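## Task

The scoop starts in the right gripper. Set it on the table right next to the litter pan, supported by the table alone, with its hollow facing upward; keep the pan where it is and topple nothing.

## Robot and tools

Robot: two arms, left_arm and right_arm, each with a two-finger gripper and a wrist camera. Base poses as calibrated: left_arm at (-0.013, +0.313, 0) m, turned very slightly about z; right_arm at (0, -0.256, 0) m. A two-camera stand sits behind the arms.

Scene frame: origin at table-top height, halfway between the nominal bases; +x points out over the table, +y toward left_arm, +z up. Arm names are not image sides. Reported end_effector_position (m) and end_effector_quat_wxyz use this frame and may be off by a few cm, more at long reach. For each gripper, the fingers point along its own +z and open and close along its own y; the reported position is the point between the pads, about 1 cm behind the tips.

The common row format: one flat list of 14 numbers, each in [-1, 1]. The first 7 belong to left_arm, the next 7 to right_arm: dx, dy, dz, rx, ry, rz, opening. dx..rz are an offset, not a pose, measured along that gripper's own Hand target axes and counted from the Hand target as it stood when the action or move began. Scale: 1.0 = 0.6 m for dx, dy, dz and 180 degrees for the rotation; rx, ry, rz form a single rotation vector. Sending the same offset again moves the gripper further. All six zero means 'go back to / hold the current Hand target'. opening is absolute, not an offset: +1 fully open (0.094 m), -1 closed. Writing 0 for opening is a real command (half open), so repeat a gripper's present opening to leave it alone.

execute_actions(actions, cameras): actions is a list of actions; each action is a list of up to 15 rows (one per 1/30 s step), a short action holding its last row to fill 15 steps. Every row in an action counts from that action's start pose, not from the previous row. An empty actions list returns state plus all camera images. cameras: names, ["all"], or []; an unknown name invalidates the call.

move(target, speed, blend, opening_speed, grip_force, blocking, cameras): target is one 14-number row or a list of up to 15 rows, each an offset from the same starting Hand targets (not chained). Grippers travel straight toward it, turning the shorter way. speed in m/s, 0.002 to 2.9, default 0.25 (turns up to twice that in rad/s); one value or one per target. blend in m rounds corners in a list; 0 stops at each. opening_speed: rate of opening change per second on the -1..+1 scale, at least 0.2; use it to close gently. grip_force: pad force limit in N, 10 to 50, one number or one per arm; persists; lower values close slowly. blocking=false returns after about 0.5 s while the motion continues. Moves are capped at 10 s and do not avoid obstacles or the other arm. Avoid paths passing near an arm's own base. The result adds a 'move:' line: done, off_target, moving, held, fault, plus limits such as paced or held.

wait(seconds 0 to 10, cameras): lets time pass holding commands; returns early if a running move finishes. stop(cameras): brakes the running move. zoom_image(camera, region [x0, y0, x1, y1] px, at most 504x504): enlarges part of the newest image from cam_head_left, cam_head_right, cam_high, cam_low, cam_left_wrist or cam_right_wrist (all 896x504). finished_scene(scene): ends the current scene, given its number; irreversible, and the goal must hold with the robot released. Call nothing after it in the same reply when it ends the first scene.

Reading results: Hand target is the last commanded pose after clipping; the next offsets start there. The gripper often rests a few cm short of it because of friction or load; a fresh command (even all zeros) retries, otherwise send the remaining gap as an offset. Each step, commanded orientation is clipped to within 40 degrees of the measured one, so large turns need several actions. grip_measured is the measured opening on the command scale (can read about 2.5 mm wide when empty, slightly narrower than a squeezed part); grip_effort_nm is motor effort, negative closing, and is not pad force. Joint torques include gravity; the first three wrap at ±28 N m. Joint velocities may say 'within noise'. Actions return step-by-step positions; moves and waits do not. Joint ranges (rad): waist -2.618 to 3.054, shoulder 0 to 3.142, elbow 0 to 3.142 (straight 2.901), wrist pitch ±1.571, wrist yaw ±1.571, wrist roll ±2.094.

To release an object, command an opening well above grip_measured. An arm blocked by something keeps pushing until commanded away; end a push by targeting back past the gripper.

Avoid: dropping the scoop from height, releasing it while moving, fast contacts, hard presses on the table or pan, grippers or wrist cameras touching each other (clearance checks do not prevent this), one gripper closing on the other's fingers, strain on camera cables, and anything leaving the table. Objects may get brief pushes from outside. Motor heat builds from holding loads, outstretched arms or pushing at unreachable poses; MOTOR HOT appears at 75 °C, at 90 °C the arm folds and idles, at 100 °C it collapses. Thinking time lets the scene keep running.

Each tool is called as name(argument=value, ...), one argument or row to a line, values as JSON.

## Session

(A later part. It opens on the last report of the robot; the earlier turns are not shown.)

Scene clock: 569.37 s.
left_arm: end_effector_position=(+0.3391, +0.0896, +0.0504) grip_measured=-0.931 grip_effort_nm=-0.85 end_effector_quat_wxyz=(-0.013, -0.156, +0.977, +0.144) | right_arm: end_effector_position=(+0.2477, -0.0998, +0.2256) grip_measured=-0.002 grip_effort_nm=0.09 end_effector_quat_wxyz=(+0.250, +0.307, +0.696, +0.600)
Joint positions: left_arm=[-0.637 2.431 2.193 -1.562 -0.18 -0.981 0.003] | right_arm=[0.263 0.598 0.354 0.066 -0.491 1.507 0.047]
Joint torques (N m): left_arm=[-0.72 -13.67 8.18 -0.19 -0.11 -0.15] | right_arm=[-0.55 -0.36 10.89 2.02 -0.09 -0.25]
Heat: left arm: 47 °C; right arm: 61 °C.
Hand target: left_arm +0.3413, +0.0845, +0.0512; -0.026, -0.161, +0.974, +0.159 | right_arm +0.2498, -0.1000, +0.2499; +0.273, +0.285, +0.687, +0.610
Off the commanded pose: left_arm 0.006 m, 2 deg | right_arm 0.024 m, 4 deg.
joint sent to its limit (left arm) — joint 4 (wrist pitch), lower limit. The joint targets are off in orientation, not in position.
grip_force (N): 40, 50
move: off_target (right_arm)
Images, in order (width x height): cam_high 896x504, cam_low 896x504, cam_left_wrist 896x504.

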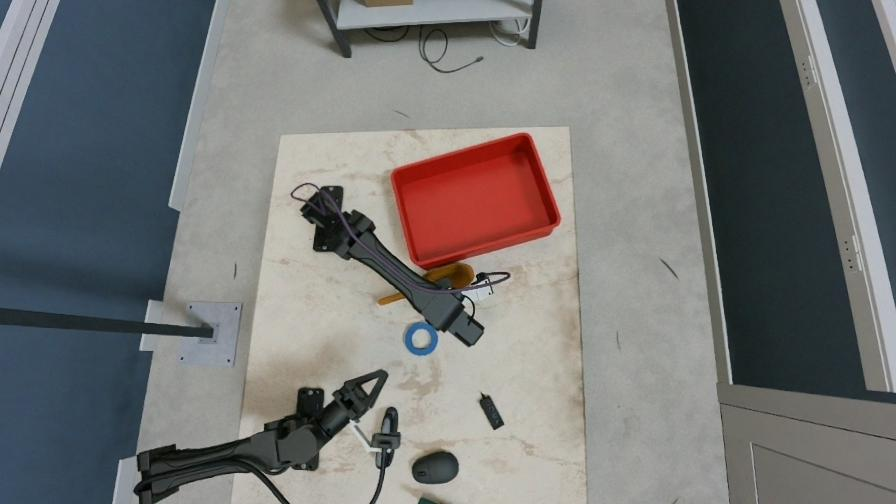

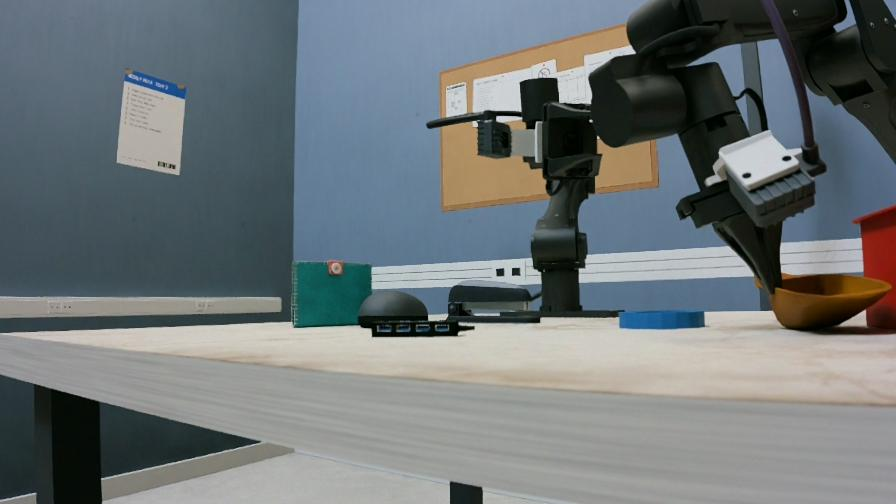

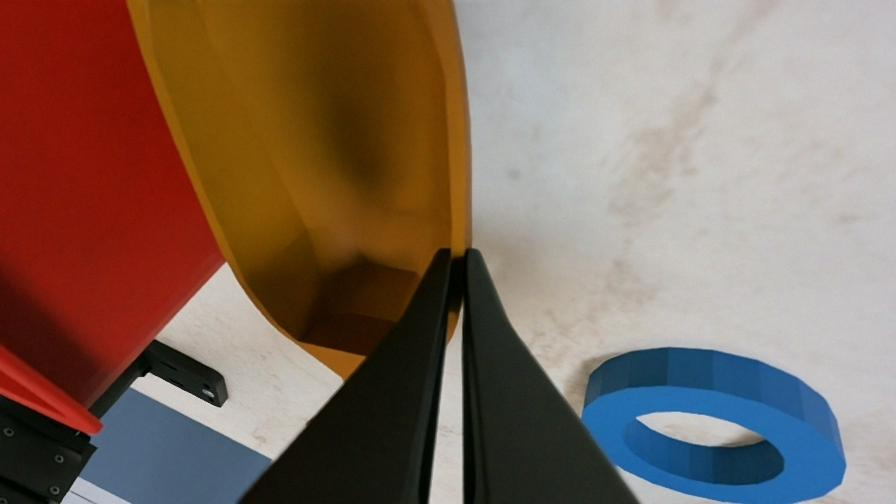

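move(
  target=[
    [0.0023, 0.0032, -0.026, 0, 0, 0, -0.95, 0, 0, 0, 0, 0, 0, 0.0],
    [0.0023, -0.0083, 0.0077, 0, 0, 0, -0.95, 0, 0, 0, 0, 0, 0, 0.0],
  ],
  speed=[0.06, 0.04],
  grip_force=[12, 50],
  cameras=["cam_left_wrist", "cam_low", "cam_high"],
)

zoom_image(
  camera="cam_high",
  region=[370, 220, 510, 320],
)

zoom_image(
  camera="cam_low",
  region=[644, 224, 896, 366],
)

Scene clock: 612.67 s.
left_arm: end_effector_position=(+0.3397, +0.0854, +0.0507) grip_measured=-0.922 grip_effort_nm=-0.34 end_effector_quat_wxyz=(-0.012, -0.158, +0.977, +0.140) | right_arm: end_effector_position=(+0.2477, -0.0998, +0.2256) grip_measured=-0.002 grip_effort_nm=0.08 end_effector_quat_wxyz=(+0.250, +0.307, +0.696, +0.600)
Joint positions: left_arm=[-0.641 2.436 2.207 -1.562 -0.175 -0.989 0.004] | right_arm=[0.263 0.598 0.354 0.066 -0.491 1.507 0.047]
Joint torques (N m): left_arm=[-0.91 -12.4 8.24 -0.18 -0.16 -0.14] | right_arm=[-0.55 -0.34 10.82 2.03 -0.1 -0.26]
Heat: left arm: 42 °C; right arm: 60 °C.
Hand target: left_arm +0.3411, +0.0810, +0.0452; -0.026, -0.161, +0.974, +0.159 | right_arm +0.2498, -0.1000, +0.2499; +0.273, +0.285, +0.687, +0.610
Off the commanded pose: left_arm 0.007 m, 3 deg | right_arm 0.024 m, 4 deg.
joint sent to its limit (left arm) — joint 4 (wrist pitch), lower limit. The joint targets still meet the commanded pose.
grip_force (N): 12, 50
move: off_target (left_arm, right_arm)
Images, in order (width x height): cam_high 896x504, cam_low 896x504, cam_left_wrist 896x504.

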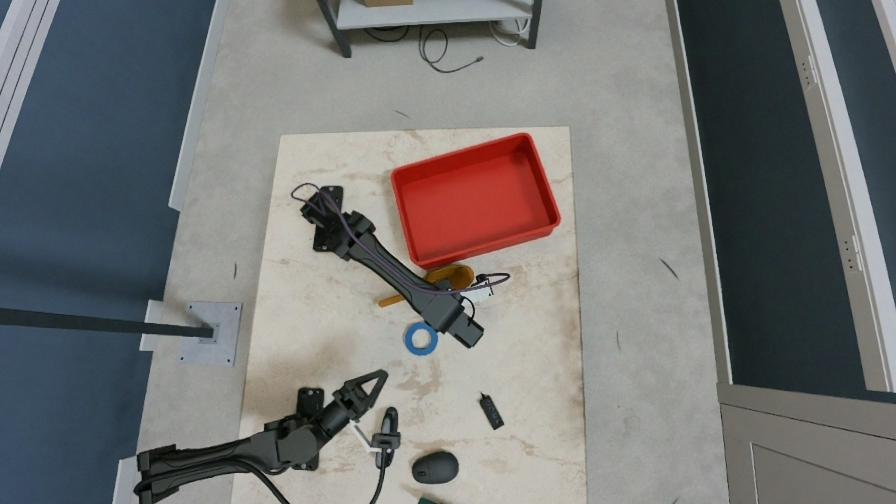

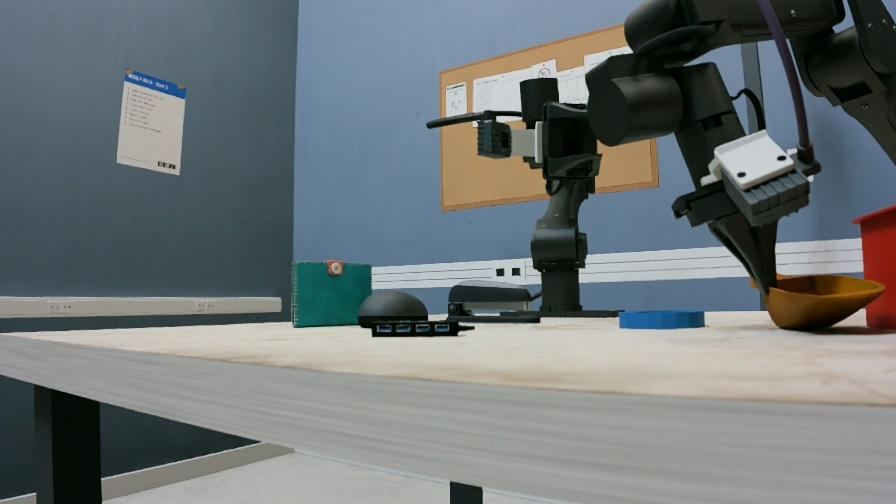

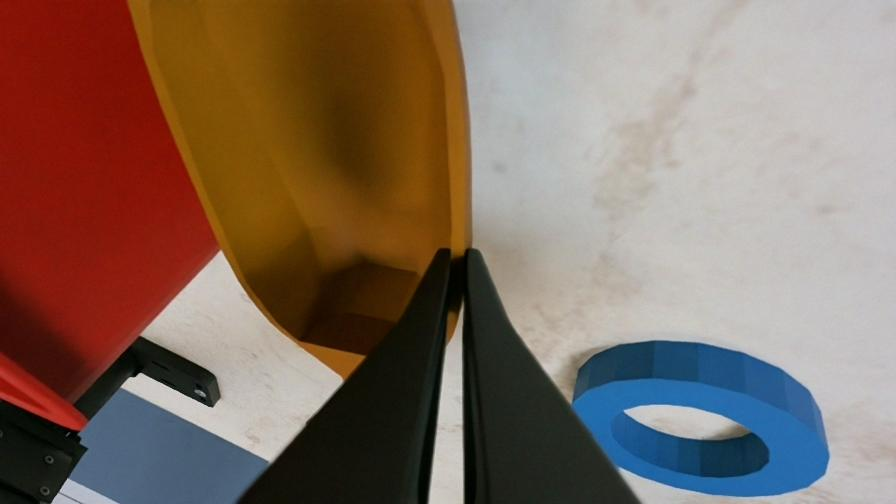

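Scaled by 3.600.

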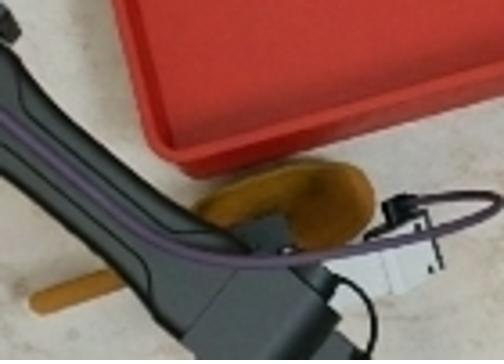

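Scaled by 2.000.

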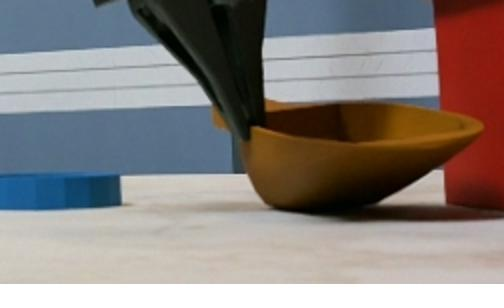

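move(
  target=[
    [0, 0.0074, -0.0222, 0, 0, 0, -0.95, 0, 0, 0, 0, 0, 0, 0.0],
    [0, 0.0074, -0.0222, 0, 0, 0, -0.3, 0, 0, 0, 0, 0, 0, 0.0],
    [0, 0.0074, -0.2555, 0, 0, 0, -0.3, 0, 0, 0, 0, 0, 0, 0.0],
  ],
  speed=[0.04, 0.04, 0.12],
  opening_speed=0.4,
  cameras=["cam_left_wrist", "cam_low", "cam_high"],
)

zoom_image(
  camera="cam_high",
  region=[370, 220, 510, 320],
)

zoom_image(
  camera="cam_low",
  region=[644, 224, 896, 366],
)

Scene clock: 688.77 s.
left_arm: end_effector_position=(+0.3554, +0.0398, +0.1623) grip_measured=-0.303 grip_effort_nm=0.15 end_effector_quat_wxyz=(+0.106, -0.145, +0.984, +0.011) | right_arm: end_effector_position=(+0.2477, -0.0998, +0.2256) grip_measured=-0.002 grip_effort_nm=0.09 end_effector_quat_wxyz=(+0.250, +0.307, +0.696, +0.600)
Joint positions: left_arm=[-0.7 2.274 2.39 -1.563 -0.174 -0.989 0.033] | right_arm=[0.263 0.598 0.354 0.066 -0.491 1.507 0.047]
Joint torques (N m): left_arm=[-0.8 -19.14 8.03 0.42 -0.27 0.06] | right_arm=[-0.57 -0.36 10.81 2.02 -0.08 -0.26]
Heat: left arm: 40 °C; right arm: 57 °C.
Hand target: left_arm +0.3553, +0.0387, +0.1919; -0.026, -0.161, +0.974, +0.159 | right_arm +0.2498, -0.1000, +0.2499; +0.273, +0.285, +0.687, +0.610
Off the commanded pose: left_arm 0.030 m, 23 deg | right_arm 0.024 m, 4 deg.
joint sent to its limit (left arm) — joint 4 (wrist pitch), lower limit. The joint targets are off in orientation, not in position.
grip_force (N): 12, 50
move: off_target (left_arm, right_arm); target 2's new opening was sent with left_arm's hand 0.010 m and 3 deg from that target
Images, in order (width x height): cam_high 896x504, cam_low 896x504, cam_left_wrist 896x504.

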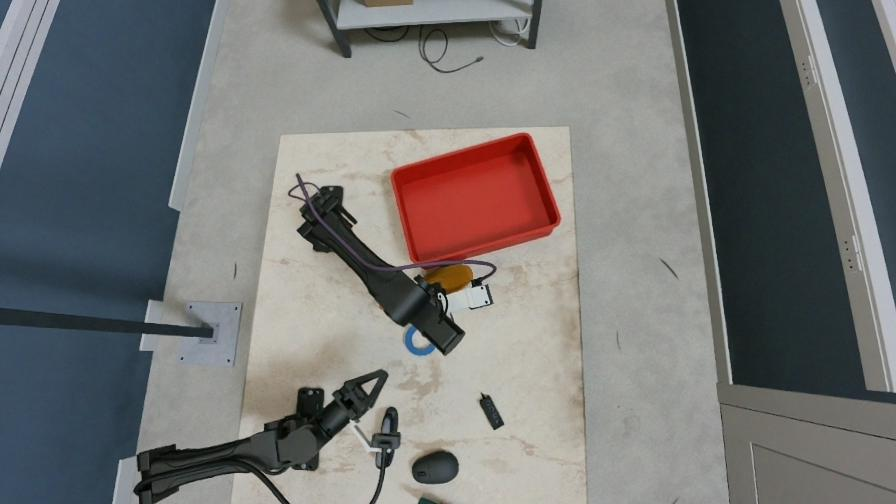

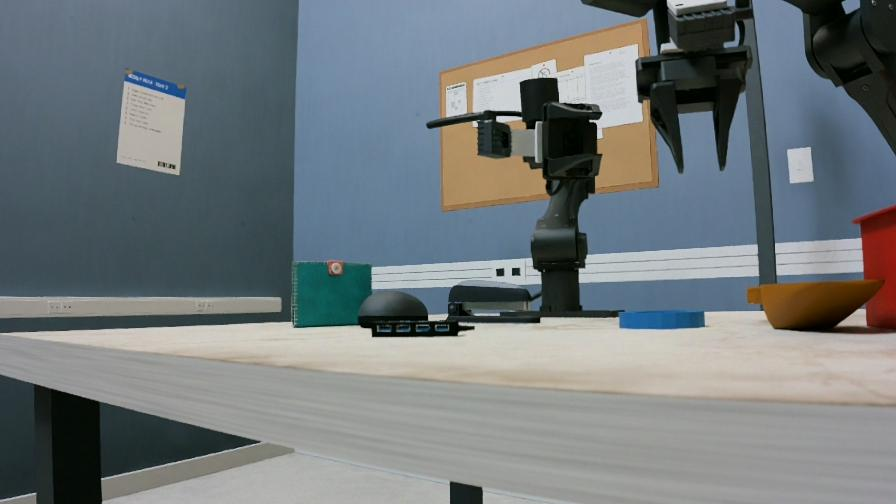

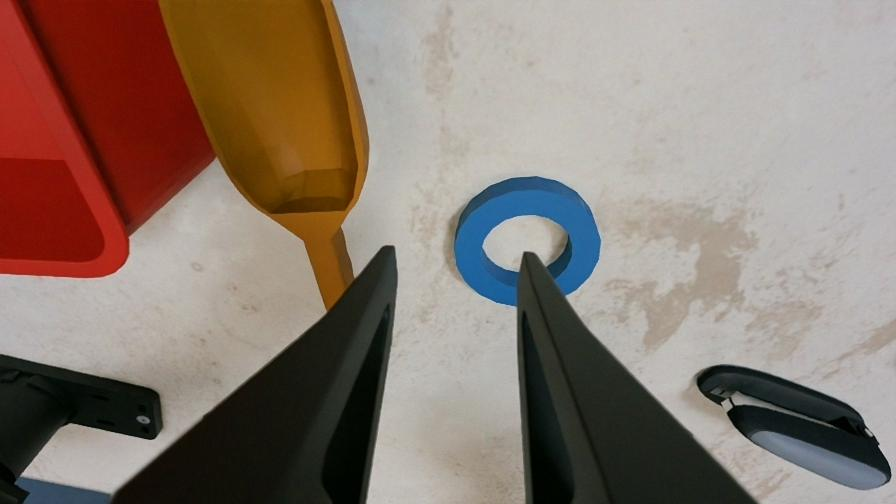

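Scaled by 3.600.

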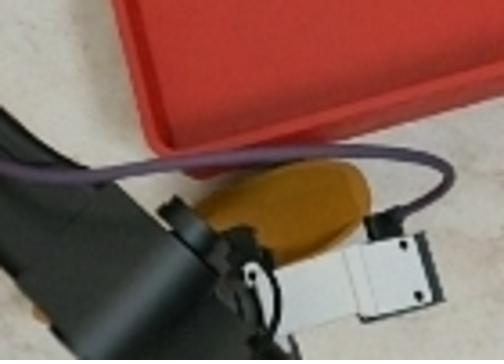

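Scaled by 2.000.

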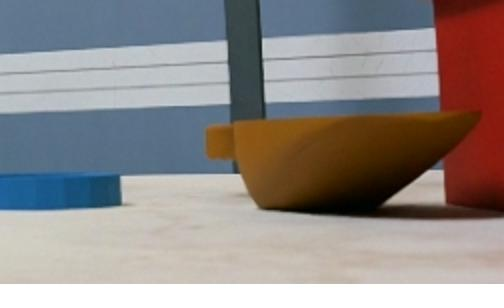

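finished_scene(
  scene=3,
)

The scene is finished: the task was done.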